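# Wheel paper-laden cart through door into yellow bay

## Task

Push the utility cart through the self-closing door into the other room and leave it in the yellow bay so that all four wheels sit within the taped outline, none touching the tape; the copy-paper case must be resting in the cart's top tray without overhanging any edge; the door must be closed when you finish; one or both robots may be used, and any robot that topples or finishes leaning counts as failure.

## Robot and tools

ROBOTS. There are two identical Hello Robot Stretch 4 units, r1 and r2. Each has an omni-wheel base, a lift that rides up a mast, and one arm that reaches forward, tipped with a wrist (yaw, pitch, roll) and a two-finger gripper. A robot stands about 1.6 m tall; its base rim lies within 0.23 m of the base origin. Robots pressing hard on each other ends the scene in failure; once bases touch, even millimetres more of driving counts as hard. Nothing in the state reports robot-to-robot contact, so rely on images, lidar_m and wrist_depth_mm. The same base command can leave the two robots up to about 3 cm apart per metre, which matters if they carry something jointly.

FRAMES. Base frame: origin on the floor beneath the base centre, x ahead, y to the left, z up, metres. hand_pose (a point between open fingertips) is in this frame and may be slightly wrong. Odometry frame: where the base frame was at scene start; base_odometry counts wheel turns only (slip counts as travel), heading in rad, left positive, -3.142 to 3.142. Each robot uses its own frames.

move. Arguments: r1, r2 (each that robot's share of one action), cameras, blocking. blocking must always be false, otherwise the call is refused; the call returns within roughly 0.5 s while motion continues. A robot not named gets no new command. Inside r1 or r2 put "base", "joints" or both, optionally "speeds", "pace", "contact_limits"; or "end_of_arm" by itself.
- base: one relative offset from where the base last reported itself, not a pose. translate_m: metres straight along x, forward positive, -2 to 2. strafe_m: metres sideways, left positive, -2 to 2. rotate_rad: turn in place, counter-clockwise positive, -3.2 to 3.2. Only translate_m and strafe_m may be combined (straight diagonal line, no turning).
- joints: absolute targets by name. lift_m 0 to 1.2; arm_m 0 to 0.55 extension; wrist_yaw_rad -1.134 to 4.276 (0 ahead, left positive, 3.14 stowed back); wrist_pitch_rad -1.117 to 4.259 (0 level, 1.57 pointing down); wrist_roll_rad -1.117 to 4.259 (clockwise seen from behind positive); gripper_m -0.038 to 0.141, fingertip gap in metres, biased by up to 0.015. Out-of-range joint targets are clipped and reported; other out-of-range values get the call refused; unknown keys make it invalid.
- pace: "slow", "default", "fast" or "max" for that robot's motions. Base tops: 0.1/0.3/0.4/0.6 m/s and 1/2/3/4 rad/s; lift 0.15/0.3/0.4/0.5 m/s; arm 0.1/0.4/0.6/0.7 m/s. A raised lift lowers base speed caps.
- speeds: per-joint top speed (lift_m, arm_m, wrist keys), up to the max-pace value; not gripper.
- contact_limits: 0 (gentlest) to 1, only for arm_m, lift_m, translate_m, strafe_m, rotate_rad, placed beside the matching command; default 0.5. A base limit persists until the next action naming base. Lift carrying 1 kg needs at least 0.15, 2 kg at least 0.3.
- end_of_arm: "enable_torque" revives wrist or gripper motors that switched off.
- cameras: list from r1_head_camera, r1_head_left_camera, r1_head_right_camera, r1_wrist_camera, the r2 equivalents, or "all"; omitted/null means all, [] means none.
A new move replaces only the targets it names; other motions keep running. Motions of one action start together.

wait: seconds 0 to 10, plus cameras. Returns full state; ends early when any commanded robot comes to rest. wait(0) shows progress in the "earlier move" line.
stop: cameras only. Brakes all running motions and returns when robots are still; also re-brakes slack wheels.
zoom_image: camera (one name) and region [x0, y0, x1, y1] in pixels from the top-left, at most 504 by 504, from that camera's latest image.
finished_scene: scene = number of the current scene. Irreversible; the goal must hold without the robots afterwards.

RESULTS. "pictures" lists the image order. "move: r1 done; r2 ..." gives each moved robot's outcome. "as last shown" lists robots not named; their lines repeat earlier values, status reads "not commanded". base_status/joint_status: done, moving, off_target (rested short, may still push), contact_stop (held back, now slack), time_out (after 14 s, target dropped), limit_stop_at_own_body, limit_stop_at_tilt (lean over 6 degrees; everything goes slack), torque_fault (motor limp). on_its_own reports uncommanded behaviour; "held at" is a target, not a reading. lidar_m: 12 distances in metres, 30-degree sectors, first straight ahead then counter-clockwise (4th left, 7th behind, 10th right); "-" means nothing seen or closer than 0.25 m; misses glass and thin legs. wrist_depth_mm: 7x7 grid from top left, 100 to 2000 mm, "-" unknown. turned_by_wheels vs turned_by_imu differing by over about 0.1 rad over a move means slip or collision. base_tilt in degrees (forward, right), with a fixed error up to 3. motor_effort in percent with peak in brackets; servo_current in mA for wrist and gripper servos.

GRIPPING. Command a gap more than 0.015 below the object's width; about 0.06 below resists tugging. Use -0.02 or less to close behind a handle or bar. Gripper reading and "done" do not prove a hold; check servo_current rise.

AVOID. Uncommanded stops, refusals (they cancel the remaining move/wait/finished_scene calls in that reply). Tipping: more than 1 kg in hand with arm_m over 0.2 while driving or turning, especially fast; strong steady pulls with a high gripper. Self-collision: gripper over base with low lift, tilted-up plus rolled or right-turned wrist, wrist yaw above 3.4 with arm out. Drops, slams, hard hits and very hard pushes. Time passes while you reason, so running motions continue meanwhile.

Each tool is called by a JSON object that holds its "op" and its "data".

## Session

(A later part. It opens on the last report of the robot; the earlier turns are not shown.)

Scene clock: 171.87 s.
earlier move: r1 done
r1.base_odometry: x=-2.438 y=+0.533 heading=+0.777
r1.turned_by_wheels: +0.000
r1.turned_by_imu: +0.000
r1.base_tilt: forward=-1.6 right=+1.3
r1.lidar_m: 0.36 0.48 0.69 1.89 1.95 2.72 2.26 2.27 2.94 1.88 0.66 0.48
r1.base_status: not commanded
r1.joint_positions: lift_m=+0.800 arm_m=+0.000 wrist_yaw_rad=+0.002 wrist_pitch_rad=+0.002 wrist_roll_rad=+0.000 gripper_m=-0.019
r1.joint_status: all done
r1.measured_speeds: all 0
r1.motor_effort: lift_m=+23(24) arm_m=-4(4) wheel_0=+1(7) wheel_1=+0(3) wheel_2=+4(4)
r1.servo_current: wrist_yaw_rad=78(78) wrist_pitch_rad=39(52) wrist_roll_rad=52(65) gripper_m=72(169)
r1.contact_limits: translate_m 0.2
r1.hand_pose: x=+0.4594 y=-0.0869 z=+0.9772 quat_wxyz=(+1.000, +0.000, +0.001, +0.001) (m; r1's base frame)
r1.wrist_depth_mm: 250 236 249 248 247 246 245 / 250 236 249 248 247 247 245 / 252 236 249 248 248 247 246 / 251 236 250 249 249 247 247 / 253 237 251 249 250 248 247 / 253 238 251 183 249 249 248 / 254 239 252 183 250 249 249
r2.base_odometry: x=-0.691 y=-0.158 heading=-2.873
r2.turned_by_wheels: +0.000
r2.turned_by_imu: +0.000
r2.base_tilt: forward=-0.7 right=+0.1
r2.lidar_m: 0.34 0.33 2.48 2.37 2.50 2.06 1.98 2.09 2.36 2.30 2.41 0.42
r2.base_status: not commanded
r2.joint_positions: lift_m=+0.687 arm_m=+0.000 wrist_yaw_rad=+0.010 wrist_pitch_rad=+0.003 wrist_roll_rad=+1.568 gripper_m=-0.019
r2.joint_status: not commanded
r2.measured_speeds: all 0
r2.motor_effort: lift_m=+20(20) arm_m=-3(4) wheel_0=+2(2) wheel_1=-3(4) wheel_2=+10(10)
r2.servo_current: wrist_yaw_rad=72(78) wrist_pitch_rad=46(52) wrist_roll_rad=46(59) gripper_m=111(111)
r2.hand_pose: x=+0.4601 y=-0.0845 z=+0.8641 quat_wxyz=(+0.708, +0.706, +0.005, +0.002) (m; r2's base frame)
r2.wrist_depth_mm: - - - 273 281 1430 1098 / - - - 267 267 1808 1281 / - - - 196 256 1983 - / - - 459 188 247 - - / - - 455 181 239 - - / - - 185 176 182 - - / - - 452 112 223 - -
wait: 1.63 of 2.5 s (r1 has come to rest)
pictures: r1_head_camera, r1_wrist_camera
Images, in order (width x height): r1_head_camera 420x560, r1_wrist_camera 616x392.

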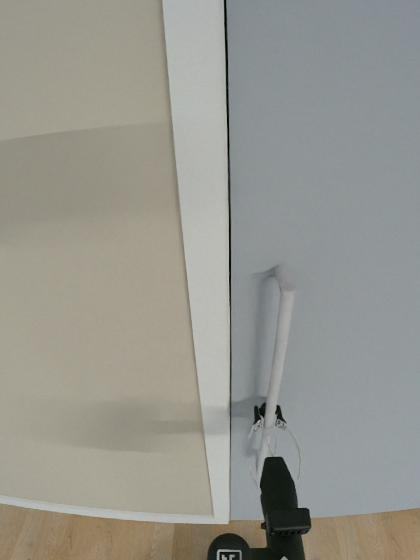

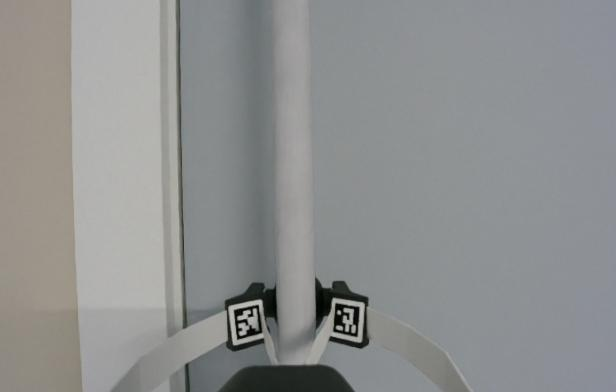

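{"op": "move", "data": {"blocking": false, "r1": {"base":{"translate_m":-0.18,"strafe_m":-0.1},"contact_limits":{"translate_m":0.75},"joints":{"wrist_yaw_rad":0.12},"pace":"slow"}, "cameras": []}}

{"op": "wait", "data": {"seconds": 4, "cameras": []}}

{"op": "move", "data": {"blocking": false, "r1": {"base":{"rotate_rad":0.2},"joints":{"wrist_yaw_rad":-0.06},"speeds":{"wrist_yaw_rad":0.5},"pace":"slow"}, "cameras": []}}

{"op": "wait", "data": {"seconds": 2, "cameras": ["r1_head_camera","r1_wrist_camera"]}}

Scene clock: 184.50 s.
move: r1 moving
r1.base_odometry: x=-2.442 y=+0.520 heading=+0.777
r1.turned_by_wheels: +0.000
r1.turned_by_imu: -0.011
r1.base_tilt: forward=-1.4 right=+1.4
r1.lidar_m: 0.40 0.48 0.66 1.85 1.97 2.70 2.26 2.25 2.96 1.96 0.70 0.47
r1.base_status: translate_m moving; strafe_m moving
r1.joint_positions: lift_m=+0.800 arm_m=+0.000 wrist_yaw_rad=+0.113 wrist_pitch_rad=+0.002 wrist_roll_rad=+0.000 gripper_m=-0.019
r1.joint_status: wrist_yaw_rad moving
r1.measured_speeds: translate_m=-0.047 strafe_m=-0.028 rotate_rad=+0.001 lift_m=+0.000 arm_m=+0.000 wrist_yaw_rad=+0.051 wrist_pitch_rad=+0.000 wrist_roll_rad=+0.000
r1.motor_effort: lift_m=+23(23) arm_m=-5(6) wheel_0=-9(9) wheel_1=-6(9) wheel_2=+13(13)
r1.servo_current: wrist_yaw_rad=39(85) wrist_pitch_rad=39(46) wrist_roll_rad=20(59) gripper_m=72(72)
r1.contact_limits: translate_m 0.75
r1.hand_pose: x=+0.4675 y=-0.0542 z=+0.9772 quat_wxyz=(+0.998, +0.000, +0.001, +0.057) (m; r1's base frame)
r1.wrist_depth_mm: 263 245 253 187 246 242 239 / 263 245 253 249 247 243 240 / 263 246 254 249 247 243 240 / 263 246 254 249 248 243 241 / 265 247 256 250 249 245 242 / 266 248 247 188 248 245 242 / 267 248 255 186 251 245 242
r2: as last shown
r2.lidar_m: 0.34 0.35 2.47 2.35 2.51 2.06 1.99 2.09 2.38 2.29 2.42 0.44
r2.motor_effort: lift_m=+20(20) arm_m=-3(4) wheel_0=+2(2) wheel_1=-4(4) wheel_2=+10(11)
r2.servo_current: wrist_yaw_rad=52(72) wrist_pitch_rad=39(46) wrist_roll_rad=39(52) gripper_m=98(104)
r2.wrist_depth_mm: - - - 273 281 1430 1078 / - - - 267 267 1756 1281 / - - - 196 257 1983 - / - - 455 189 248 - - / - - 452 181 239 - - / - - 185 176 183 - - / - - 455 112 223 - -
pictures: none
No camera images: "cameras" was empty.

Scene clock: 188.50 s.
earlier move: r1 moving
r1.base_odometry: x=-2.496 y=+0.336 heading=+0.780
r1.turned_by_wheels: +0.002
r1.turned_by_imu: -0.081
r1.base_tilt: forward=-1.5 right=+1.2
r1.lidar_m: 0.41 0.60 0.82 1.91 2.01 2.53 2.11 2.09 2.98 2.78 0.97 0.55
r1.base_status: done
r1.joint_positions: lift_m=+0.800 arm_m=+0.000 wrist_yaw_rad=+0.139 wrist_pitch_rad=+0.002 wrist_roll_rad=+0.000 gripper_m=-0.019
r1.joint_status: wrist_yaw_rad moving
r1.measured_speeds: all 0
r1.motor_effort: lift_m=+23(23) arm_m=-6(6) wheel_0=+10(12) wheel_1=-2(12) wheel_2=+18(24)
r1.servo_current: wrist_yaw_rad=111(130) wrist_pitch_rad=39(52) wrist_roll_rad=52(65) gripper_m=72(78)
r1.contact_limits: translate_m 0.75
r1.hand_pose: x=+0.4688 y=-0.0467 z=+0.9772 quat_wxyz=(+0.998, +0.000, +0.001, +0.069) (m; r1's base frame)
r1.wrist_depth_mm: - 251 252 259 265 271 276 / - 251 253 259 265 271 277 / - 251 253 262 266 272 276 / - 252 253 262 266 272 277 / - 253 254 262 267 272 278 / - 252 189 196 268 273 278 / - 150 255 195 159 274 279
r2.base_odometry: x=-0.691 y=-0.158 heading=-2.873
r2.turned_by_wheels: +0.000
r2.turned_by_imu: +0.001
r2.base_tilt: forward=-0.7 right=+0.1
r2.lidar_m: 0.32 0.35 2.46 2.37 2.51 2.07 1.97 2.08 2.38 2.28 2.41 0.44
r2.base_status: not commanded
r2.joint_positions: lift_m=+0.687 arm_m=+0.000 wrist_yaw_rad=+0.010 wrist_pitch_rad=+0.003 wrist_roll_rad=+1.568 gripper_m=-0.019
r2.joint_status: not commanded
r2.measured_speeds: all 0
r2.motor_effort: lift_m=+20(20) arm_m=-3(4) wheel_0=+1(2) wheel_1=-3(4) wheel_2=+10(11)
r2.servo_current: wrist_yaw_rad=65(78) wrist_pitch_rad=46(46) wrist_roll_rad=52(59) gripper_m=104(111)
r2.hand_pose: x=+0.4601 y=-0.0845 z=+0.8641 quat_wxyz=(+0.708, +0.706, +0.005, +0.002) (m; r2's base frame)
r2.wrist_depth_mm: - - - 273 281 1430 1098 / - - - 267 267 1808 1281 / - - - 196 257 1983 - / - - 455 188 248 - - / - - 452 181 239 - - / - - 185 176 182 - - / - - 455 112 224 - -
wait: 4.00 s; no rest
pictures: none
No camera images: "cameras" was empty.

Scene clock: 189.00 s.
move: r1 moving
r1.base_odometry: x=-2.496 y=+0.337 heading=+0.902
r1.turned_by_wheels: +0.123
r1.turned_by_imu: +0.124
r1.base_tilt: forward=-1.6 right=+1.2
r1.lidar_m: 0.41 0.66 0.95 1.94 2.05 2.88 2.08 3.82 2.86 2.26 0.80 0.49
r1.base_status: rotate_rad moving
r1.joint_positions: lift_m=+0.800 arm_m=+0.000 wrist_yaw_rad=-0.014 wrist_pitch_rad=+0.002 wrist_roll_rad=+0.000 gripper_m=-0.019
r1.joint_status: wrist_yaw_rad moving
r1.measured_speeds: translate_m=-0.001 strafe_m=-0.001 rotate_rad=+0.411 lift_m=+0.000 arm_m=+0.000 wrist_yaw_rad=-0.279 wrist_pitch_rad=+0.000 wrist_roll_rad=+0.000
r1.motor_effort: lift_m=+23(23) arm_m=-6(6) wheel_0=+4(12) wheel_1=-5(7) wheel_2=+12(16)
r1.servo_current: wrist_yaw_rad=559(839) wrist_pitch_rad=39(52) wrist_roll_rad=46(52) gripper_m=65(72)
r1.hand_pose: x=+0.4583 y=-0.0914 z=+0.9772 quat_wxyz=(+1.000, +0.000, +0.001, -0.007) (m; r1's base frame)
r1.wrist_depth_mm: - 249 252 262 270 279 289 / - 249 252 264 271 281 287 / - 249 253 264 271 281 289 / - 250 253 264 271 279 289 / - 252 254 265 273 281 290 / - 410 191 191 273 281 291 / - - 256 192 158 285 291
r2: as last shown
r2.turned_by_imu: +0.000
r2.base_tilt: forward=-0.7 right=+0.0
r2.lidar_m: 0.34 0.33 2.47 2.35 2.52 2.08 1.99 2.08 2.40 2.29 2.40 0.44
r2.motor_effort: lift_m=+20(20) arm_m=-3(4) wheel_0=+2(2) wheel_1=-4(4) wheel_2=+10(11)
r2.servo_current: wrist_yaw_rad=65(72) wrist_pitch_rad=46(46) wrist_roll_rad=39(52) gripper_m=104(111)
r2.wrist_depth_mm: - - - 274 279 1430 1098 / - - - 266 266 1756 1281 / - - - 195 256 1863 - / - - 455 189 248 - - / - - 452 180 238 - - / - - 186 175 183 - - / - - 455 112 224 - -
pictures: none
No camera images: "cameras" was empty.

Scene clock: 191.00 s.
earlier move: r1 moving
r1.base_odometry: x=-2.496 y=+0.336 heading=+0.979
r1.turned_by_wheels: +0.077
r1.turned_by_imu: +0.077
r1.base_tilt: forward=-1.5 right=+1.3
r1.lidar_m: 0.42 0.68 1.02 1.95 2.07 3.15 2.08 3.55 2.81 1.78 0.72 0.49
r1.base_status: done
r1.joint_positions: lift_m=+0.800 arm_m=+0.000 wrist_yaw_rad=-0.053 wrist_pitch_rad=+0.002 wrist_roll_rad=+0.000 gripper_m=-0.019
r1.joint_status: wrist_yaw_rad moving
r1.measured_speeds: all 0
r1.motor_effort: lift_m=+23(23) arm_m=-6(6) wheel_0=-12(12) wheel_1=-5(7) wheel_2=+8(16)
r1.servo_current: wrist_yaw_rad=65(839) wrist_pitch_rad=39(52) wrist_roll_rad=52(72) gripper_m=72(78)
r1.hand_pose: x=+0.4545 y=-0.1024 z=+0.9772 quat_wxyz=(+1.000, +0.000, +0.001, -0.026) (m; r1's base frame)
r1.wrist_depth_mm: - 407 252 259 265 273 281 / - 407 252 260 266 274 281 / - 407 253 256 267 274 282 / - 407 253 257 267 276 282 / - - 254 258 270 277 282 / - 424 251 191 267 277 282 / - 130 182 193 268 279 283
r2.base_odometry: x=-0.691 y=-0.158 heading=-2.873
r2.turned_by_wheels: +0.000
r2.turned_by_imu: +0.000
r2.base_tilt: forward=-0.7 right=+0.1
r2.lidar_m: 0.34 0.35 2.46 2.35 2.53 2.06 1.99 2.07 2.38 2.31 2.39 0.46
r2.base_status: not commanded
r2.joint_positions: lift_m=+0.687 arm_m=+0.000 wrist_yaw_rad=+0.010 wrist_pitch_rad=+0.003 wrist_roll_rad=+1.568 gripper_m=-0.019
r2.joint_status: not commanded
r2.measured_speeds: all 0
r2.motor_effort: lift_m=+20(20) arm_m=-3(4) wheel_0=+2(2) wheel_1=-3(4) wheel_2=+10(11)
r2.servo_current: wrist_yaw_rad=65(72) wrist_pitch_rad=39(46) wrist_roll_rad=52(52) gripper_m=104(111)
r2.hand_pose: x=+0.4601 y=-0.0845 z=+0.8641 quat_wxyz=(+0.708, +0.706, +0.005, +0.002) (m; r2's base frame)
r2.wrist_depth_mm: - - - 274 281 1430 1078 / - - - 266 266 1863 1281 / - - - 196 256 1983 - / - - 455 189 248 - - / - - 455 181 240 - - / - - 184 176 183 - - / - - 452 112 224 - -
wait: 2.00 s; no rest
pictures: r1_head_camera, r1_wrist_camera
Images, in order (width x height): r1_head_camera 420x560, r1_wrist_camera 616x392.

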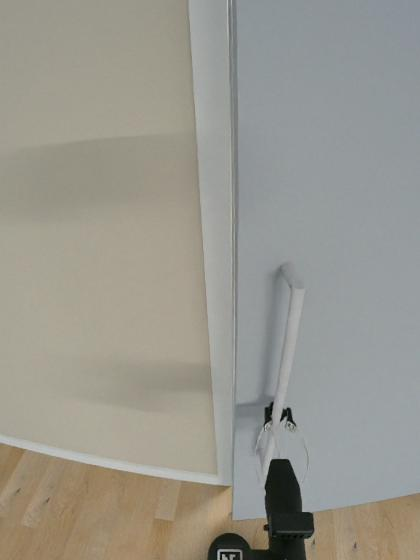

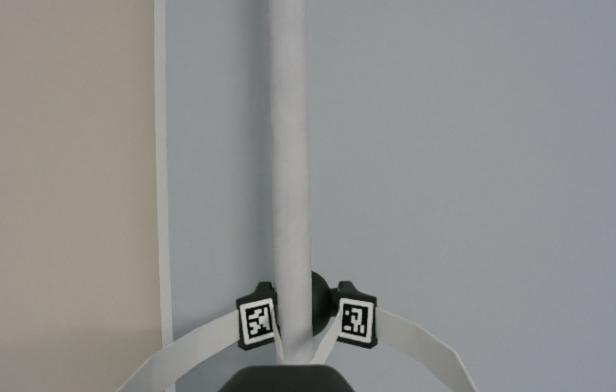

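Works. Repeat.

{"op": "move", "data": {"blocking": false, "r1": {"base":{"translate_m":-0.18,"strafe_m":-0.13},"contact_limits":{"translate_m":0.75},"joints":{"wrist_yaw_rad":0.07},"pace":"slow"}, "cameras": []}}

{"op": "wait", "data": {"seconds": 4, "cameras": []}}

{"op": "move", "data": {"blocking": false, "r1": {"base":{"rotate_rad":0.2},"joints":{"wrist_yaw_rad":-0.11},"speeds":{"wrist_yaw_rad":0.5},"pace":"slow"}, "cameras": []}}

{"op": "wait", "data": {"seconds": 2, "cameras": ["r1_head_camera","r1_wrist_camera"]}}

{"op": "move", "data": {"blocking": false, "r1": {"base":{"translate_m":-0.18,"strafe_m":-0.14},"contact_limits":{"translate_m":0.75},"joints":{"wrist_yaw_rad":0.02},"pace":"slow"}, "cameras": []}}

{"op": "wait", "data": {"seconds": 4, "cameras": ["r1_head_camera","r1_wrist_camera","r2_head_camera"]}}

Scene clock: 199.97 s.
move: r1 moving
r1.base_odometry: x=-2.495 y=+0.323 heading=+0.979
r1.turned_by_wheels: +0.000
r1.turned_by_imu: -0.029
r1.base_tilt: forward=-1.5 right=+1.3
r1.lidar_m: 0.42 0.66 0.99 1.94 2.10 3.04 2.07 3.65 2.82 1.95 0.73 0.52
r1.base_status: translate_m moving; strafe_m moving
r1.joint_positions: lift_m=+0.800 arm_m=+0.000 wrist_yaw_rad=+0.061 wrist_pitch_rad=+0.002 wrist_roll_rad=+0.000 gripper_m=-0.019
r1.joint_status: wrist_yaw_rad moving
r1.measured_speeds: translate_m=-0.044 strafe_m=-0.030 rotate_rad=+0.005 lift_m=+0.000 arm_m=+0.000 wrist_yaw_rad=+0.072 wrist_pitch_rad=+0.000 wrist_roll_rad=+0.000
r1.motor_effort: lift_m=+23(23) arm_m=-6(6) wheel_0=-9(12) wheel_1=-4(10) wheel_2=+13(13)
r1.servo_current: wrist_yaw_rad=72(98) wrist_pitch_rad=39(46) wrist_roll_rad=52(65) gripper_m=72(72)
r1.contact_limits: translate_m 0.75
r1.hand_pose: x=+0.4643 y=-0.0696 z=+0.9772 quat_wxyz=(+1.000, +0.000, +0.001, +0.031) (m; r1's base frame)
r1.wrist_depth_mm: - 427 254 254 263 266 272 / - - 254 256 263 267 272 / - - 254 256 264 268 272 / - - 254 257 265 270 273 / - - 255 256 265 268 274 / - - 255 191 204 271 274 / - - 176 195 265 - 276
r2: as last shown
r2.turned_by_imu: +0.001
r2.base_tilt: forward=-0.7 right=+0.0
r2.lidar_m: 0.34 0.36 2.48 2.37 2.50 2.06 1.97 2.09 2.39 2.28 2.42 0.45
r2.motor_effort: lift_m=+20(20) arm_m=-3(4) wheel_0=+2(2) wheel_1=-4(4) wheel_2=+11(11)
r2.servo_current: wrist_yaw_rad=59(78) wrist_pitch_rad=39(46) wrist_roll_rad=46(52) gripper_m=111(111)
r2.wrist_depth_mm: - - - 276 281 1430 1078 / - - - 266 266 1808 1281 / - - - 195 257 1921 - / - - 455 189 247 - - / - - 455 181 239 - - / - - 185 176 182 - - / - - 452 112 223 - -
pictures: none
No camera images: "cameras" was empty.

Scene clock: 203.97 s.
earlier move: r1 moving
r1.base_odometry: x=-2.488 y=+0.115 heading=+0.981
r1.turned_by_wheels: +0.002
r1.turned_by_imu: -0.019
r1.base_tilt: forward=-1.5 right=+1.3
r1.lidar_m: 0.42 0.80 1.20 2.04 2.18 3.11 1.91 3.63 2.73 2.44 0.98 0.55
r1.base_status: translate_m moving; strafe_m moving
r1.joint_positions: lift_m=+0.800 arm_m=+0.000 wrist_yaw_rad=+0.093 wrist_pitch_rad=+0.002 wrist_roll_rad=+0.000 gripper_m=-0.019
r1.joint_status: wrist_yaw_rad moving
r1.measured_speeds: translate_m=+0.000 strafe_m=-0.001 rotate_rad=+0.002 lift_m=+0.000 arm_m=+0.000 wrist_yaw_rad=+0.000 wrist_pitch_rad=+0.000 wrist_roll_rad=+0.000
r1.motor_effort: lift_m=+23(23) arm_m=-5(6) wheel_0=+10(22) wheel_1=+0(17) wheel_2=+14(22)
r1.servo_current: wrist_yaw_rad=137(163) wrist_pitch_rad=52(52) wrist_roll_rad=52(72) gripper_m=65(72)
r1.contact_limits: translate_m 0.75
r1.hand_pose: x=+0.4663 y=-0.0602 z=+0.9772 quat_wxyz=(+0.999, +0.000, +0.001, +0.047) (m; r1's base frame)
r1.wrist_depth_mm: - 248 252 263 273 282 291 / - 248 252 265 272 283 293 / - 249 253 265 273 283 290 / - 250 253 265 273 282 293 / - 250 254 265 273 283 293 / - 250 191 192 274 285 294 / - 142 255 192 159 286 294
r2.base_odometry: x=-0.691 y=-0.158 heading=-2.873
r2.turned_by_wheels: +0.000
r2.turned_by_imu: +0.001
r2.base_tilt: forward=-0.7 right=+0.0
r2.lidar_m: 0.36 0.35 2.49 2.35 2.50 2.06 1.98 2.07 2.37 2.29 2.40 0.46
r2.base_status: not commanded
r2.joint_positions: lift_m=+0.687 arm_m=+0.000 wrist_yaw_rad=+0.010 wrist_pitch_rad=+0.003 wrist_roll_rad=+1.568 gripper_m=-0.019
r2.joint_status: not commanded
r2.measured_speeds: all 0
r2.motor_effort: lift_m=+20(20) arm_m=-3(4) wheel_0=+2(2) wheel_1=-3(4) wheel_2=+10(11)
r2.servo_current: wrist_yaw_rad=59(78) wrist_pitch_rad=39(46) wrist_roll_rad=33(72) gripper_m=104(111)
r2.hand_pose: x=+0.4601 y=-0.0845 z=+0.8641 quat_wxyz=(+0.708, +0.706, +0.005, +0.002) (m; r2's base frame)
r2.wrist_depth_mm: - - - 274 279 1397 1078 / - - - 267 266 1808 1281 / - - - 195 256 1983 - / - - 455 188 248 - - / - - 455 181 238 - - / - - 185 176 183 - - / - - 452 112 224 - -
wait: 4.00 s; no rest
pictures: none
No camera images: "cameras" was empty.

Scene clock: 204.47 s.
move: r1 moving
r1.base_odometry: x=-2.488 y=+0.115 heading=+1.103
r1.turned_by_wheels: +0.122
r1.turned_by_imu: +0.124
r1.base_tilt: forward=-1.6 right=+1.3
r1.lidar_m: 0.39 0.85 1.37 2.01 2.28 3.64 1.94 3.27 2.69 1.77 0.79 0.50
r1.base_status: rotate_rad moving
r1.joint_positions: lift_m=+0.800 arm_m=+0.000 wrist_yaw_rad=-0.072 wrist_pitch_rad=+0.002 wrist_roll_rad=+0.000 gripper_m=-0.019
r1.joint_status: wrist_yaw_rad moving
r1.measured_speeds: translate_m=+0.000 strafe_m=-0.002 rotate_rad=+0.411 lift_m=+0.000 arm_m=+0.000 wrist_yaw_rad=-0.252 wrist_pitch_rad=+0.000 wrist_roll_rad=+0.000
r1.motor_effort: lift_m=+23(23) arm_m=-5(5) wheel_0=+0(9) wheel_1=-5(8) wheel_2=+9(13)
r1.servo_current: wrist_yaw_rad=228(715) wrist_pitch_rad=39(46) wrist_roll_rad=46(52) gripper_m=65(72)
r1.hand_pose: x=+0.4524 y=-0.1079 z=+0.9772 quat_wxyz=(+0.999, +0.000, +0.001, -0.036) (m; r1's base frame)
r1.wrist_depth_mm: - 245 250 265 278 294 309 / - 245 253 267 278 296 309 / - 246 253 266 281 294 309 / - 247 252 267 279 296 307 / - 247 253 268 281 296 307 / - 247 194 193 281 297 310 / - 144 252 267 160 298 309
r2: as last shown
r2.turned_by_imu: +0.000
r2.base_tilt: forward=-0.7 right=+0.1
r2.lidar_m: 0.35 0.33 2.49 2.35 2.53 2.06 1.98 2.09 2.40 2.29 2.42 0.44
r2.motor_effort: lift_m=+20(20) arm_m=-3(4) wheel_0=+2(2) wheel_1=-3(4) wheel_2=+10(10)
r2.servo_current: wrist_yaw_rad=78(78) wrist_pitch_rad=39(46) wrist_roll_rad=52(59) gripper_m=104(111)
r2.wrist_depth_mm: - - - 273 281 1464 1078 / - - - 266 267 1808 1281 / - - - 196 256 1921 - / - - 455 189 247 - - / - - 455 181 239 - - / - - 185 176 183 - - / - - 455 112 223 - -
pictures: none
No camera images: "cameras" was empty.

Scene clock: 206.47 s.
earlier move: r1 moving
r1.base_odometry: x=-2.487 y=+0.115 heading=+1.180
r1.turned_by_wheels: +0.077
r1.turned_by_imu: +0.074
r1.base_tilt: forward=-1.5 right=+1.3
r1.lidar_m: 0.41 0.84 1.53 2.03 2.36 4.11 1.92 3.14 2.70 1.54 0.74 0.43
r1.base_status: done
r1.joint_positions: lift_m=+0.800 arm_m=+0.000 wrist_yaw_rad=-0.107 wrist_pitch_rad=+0.002 wrist_roll_rad=+0.000 gripper_m=-0.019
r1.joint_status: wrist_yaw_rad moving
r1.measured_speeds: all 0
r1.motor_effort: lift_m=+23(23) arm_m=-5(5) wheel_0=-13(16) wheel_1=-4(8) wheel_2=+7(13)
r1.servo_current: wrist_yaw_rad=65(715) wrist_pitch_rad=39(52) wrist_roll_rad=52(59) gripper_m=65(72)
r1.hand_pose: x=+0.4484 y=-0.1178 z=+0.9772 quat_wxyz=(+0.999, +0.000, +0.001, -0.054) (m; r1's base frame)
r1.wrist_depth_mm: - - 248 255 273 286 298 / - - 249 255 274 286 298 / - - 250 255 273 286 300 / - - 249 255 273 286 298 / - - 250 213 273 289 303 / - - 247 192 270 289 300 / - - 164 190 274 294 303
r2.base_odometry: x=-0.691 y=-0.158 heading=-2.873
r2.turned_by_wheels: +0.000
r2.turned_by_imu: +0.000
r2.base_tilt: forward=-0.7 right=+0.1
r2.lidar_m: 0.36 0.34 2.49 2.35 2.49 2.05 1.97 2.11 2.40 2.29 2.43 0.42
r2.base_status: not commanded
r2.joint_positions: lift_m=+0.687 arm_m=+0.000 wrist_yaw_rad=+0.010 wrist_pitch_rad=+0.003 wrist_roll_rad=+1.568 gripper_m=-0.019
r2.joint_status: not commanded
r2.measured_speeds: all 0
r2.motor_effort: lift_m=+20(20) arm_m=-3(4) wheel_0=+2(2) wheel_1=-3(4) wheel_2=+10(11)
r2.servo_current: wrist_yaw_rad=52(78) wrist_pitch_rad=39(46) wrist_roll_rad=46(65) gripper_m=104(111)
r2.hand_pose: x=+0.4601 y=-0.0845 z=+0.8641 quat_wxyz=(+0.708, +0.706, +0.005, +0.002) (m; r2's base frame)
r2.wrist_depth_mm: - - - 273 281 1430 1118 / - - - 267 267 1808 1336 / - - - 196 257 1921 - / - - 455 189 248 - - / - - 455 181 239 - - / - - 185 175 183 - - / - - 452 112 224 - -
wait: 2.00 s; no rest
pictures: r1_head_camera, r1_wrist_camera
Images, in order (width x height): r1_head_camera 420x560, r1_wrist_camera 616x392.

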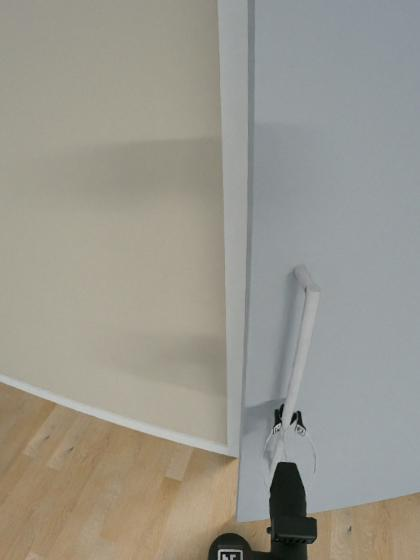

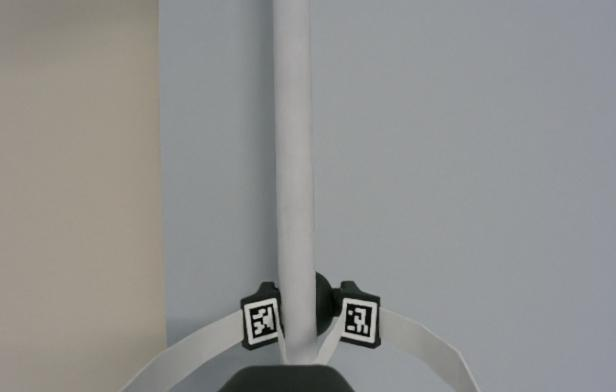

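Scene clock: 206.97 s.
move: r1 moving
r1.base_odometry: x=-2.484 y=+0.102 heading=+1.179
r1.turned_by_wheels: -0.001
r1.turned_by_imu: -0.034
r1.base_tilt: forward=-1.4 right=+1.3
r1.lidar_m: 0.37 0.85 1.44 2.03 2.32 3.85 1.92 3.21 2.71 1.70 0.78 0.47
r1.base_status: translate_m moving; strafe_m moving
r1.joint_positions: lift_m=+0.800 arm_m=+0.000 wrist_yaw_rad=+0.006 wrist_pitch_rad=+0.002 wrist_roll_rad=+0.000 gripper_m=-0.019
r1.joint_status: wrist_yaw_rad moving
r1.measured_speeds: translate_m=-0.041 strafe_m=-0.032 rotate_rad=+0.001 lift_m=+0.000 arm_m=+0.000 wrist_yaw_rad=+0.074 wrist_pitch_rad=+0.000 wrist_roll_rad=+0.000
r1.motor_effort: lift_m=+23(23) arm_m=-5(5) wheel_0=-14(16) wheel_1=-3(10) wheel_2=+8(12)
r1.servo_current: wrist_yaw_rad=111(143) wrist_pitch_rad=46(46) wrist_roll_rad=33(65) gripper_m=65(78)
r1.contact_limits: translate_m 0.75
r1.hand_pose: x=+0.4599 y=-0.0858 z=+0.9772 quat_wxyz=(+1.000, +0.000, +0.001, +0.003) (m; r1's base frame)
r1.wrist_depth_mm: - - 250 253 268 278 287 / - - 251 254 270 278 289 / - - 250 256 268 279 289 / - - 251 255 270 279 290 / - - 251 256 270 281 291 / - - 249 191 187 281 291 / - - 150 194 271 - 291
r2: as last shown
r2.lidar_m: 0.35 0.35 2.49 2.36 2.49 2.06 2.00 2.12 2.39 2.30 2.41 0.46
r2.motor_effort: lift_m=+20(20) arm_m=-3(4) wheel_0=+1(2) wheel_1=-3(4) wheel_2=+10(10)
r2.servo_current: wrist_yaw_rad=72(78) wrist_pitch_rad=39(52) wrist_roll_rad=46(52) gripper_m=104(111)
r2.wrist_depth_mm: - - - 272 281 1464 1078 / - - - 267 267 1808 1308 / - - - 195 256 1921 - / - - 459 189 247 - - / - - 459 180 238 - - / - - 185 176 182 - - / - - 452 112 223 - -
pictures: none
No camera images: "cameras" was empty.

Scene clock: 210.97 s.
earlier move: r1 moving
r1.base_odometry: x=-2.427 y=-0.105 heading=+1.182
r1.turned_by_wheels: +0.003
r1.turned_by_imu: -0.074
r1.base_tilt: forward=-1.6 right=+1.1
r1.lidar_m: 0.41 0.97 1.55 2.11 2.40 3.66 1.75 3.22 2.61 2.21 1.08 0.55
r1.base_status: translate_m moving; strafe_m moving
r1.joint_positions: lift_m=+0.800 arm_m=+0.000 wrist_yaw_rad=+0.042 wrist_pitch_rad=+0.002 wrist_roll_rad=+0.000 gripper_m=-0.019
r1.joint_status: wrist_yaw_rad moving
r1.measured_speeds: translate_m=-0.003 strafe_m=+0.005 rotate_rad=-0.007 lift_m=+0.000 arm_m=+0.000 wrist_yaw_rad=+0.000 wrist_pitch_rad=+0.000 wrist_roll_rad=+0.000
r1.motor_effort: lift_m=+23(23) arm_m=-5(6) wheel_0=+15(20) wheel_1=+0(16) wheel_2=+10(21)
r1.servo_current: wrist_yaw_rad=98(143) wrist_pitch_rad=39(52) wrist_roll_rad=46(65) gripper_m=59(78)
r1.contact_limits: translate_m 0.75
r1.hand_pose: x=+0.4628 y=-0.0753 z=+0.9772 quat_wxyz=(+1.000, +0.000, +0.001, +0.021) (m; r1's base frame)
r1.wrist_depth_mm: - 240 245 268 287 310 334 / - 238 245 271 287 310 334 / - 239 246 271 289 312 334 / - 240 245 272 289 310 332 / - 239 246 272 290 312 332 / - 237 189 202 293 312 336 / - 152 246 265 158 322 332
r2.base_odometry: x=-0.691 y=-0.158 heading=-2.873
r2.turned_by_wheels: +0.000
r2.turned_by_imu: +0.001
r2.base_tilt: forward=-0.6 right=+0.1
r2.lidar_m: 0.34 0.32 2.48 2.34 2.52 2.05 1.97 2.09 2.33 2.28 2.39 0.42
r2.base_status: not commanded
r2.joint_positions: lift_m=+0.687 arm_m=+0.000 wrist_yaw_rad=+0.010 wrist_pitch_rad=+0.003 wrist_roll_rad=+1.568 gripper_m=-0.019
r2.joint_status: not commanded
r2.measured_speeds: all 0
r2.motor_effort: lift_m=+20(20) arm_m=-3(4) wheel_0=+2(2) wheel_1=-4(4) wheel_2=+10(11)
r2.servo_current: wrist_yaw_rad=65(78) wrist_pitch_rad=39(52) wrist_roll_rad=52(65) gripper_m=104(111)
r2.hand_pose: x=+0.4601 y=-0.0845 z=+0.8641 quat_wxyz=(+0.708, +0.706, +0.005, +0.002) (m; r2's base frame)
r2.wrist_depth_mm: - - - 273 279 1464 1098 / - - - 266 267 1756 1308 / - - - 195 256 1921 - / - - 452 189 246 - - / - - 455 180 239 - - / - - 185 175 183 - - / - - 452 112 223 - -
wait: 4.00 s; no rest
pictures: r1_head_camera, r1_wrist_camera, r2_head_camera
Images, in order (width x height): r1_head_camera 420x560, r1_wrist_camera 616x392, r2_head_camera 420x560.

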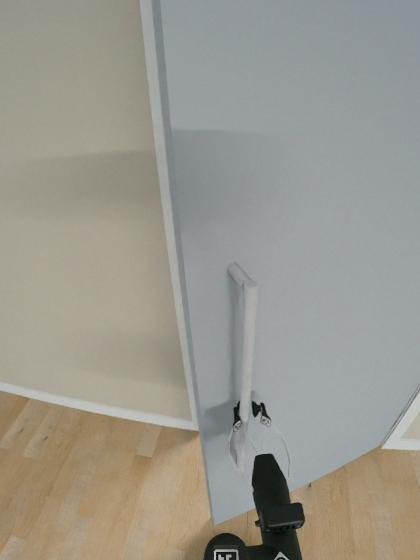

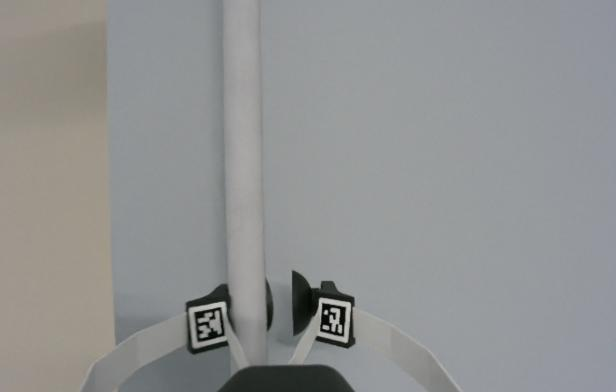

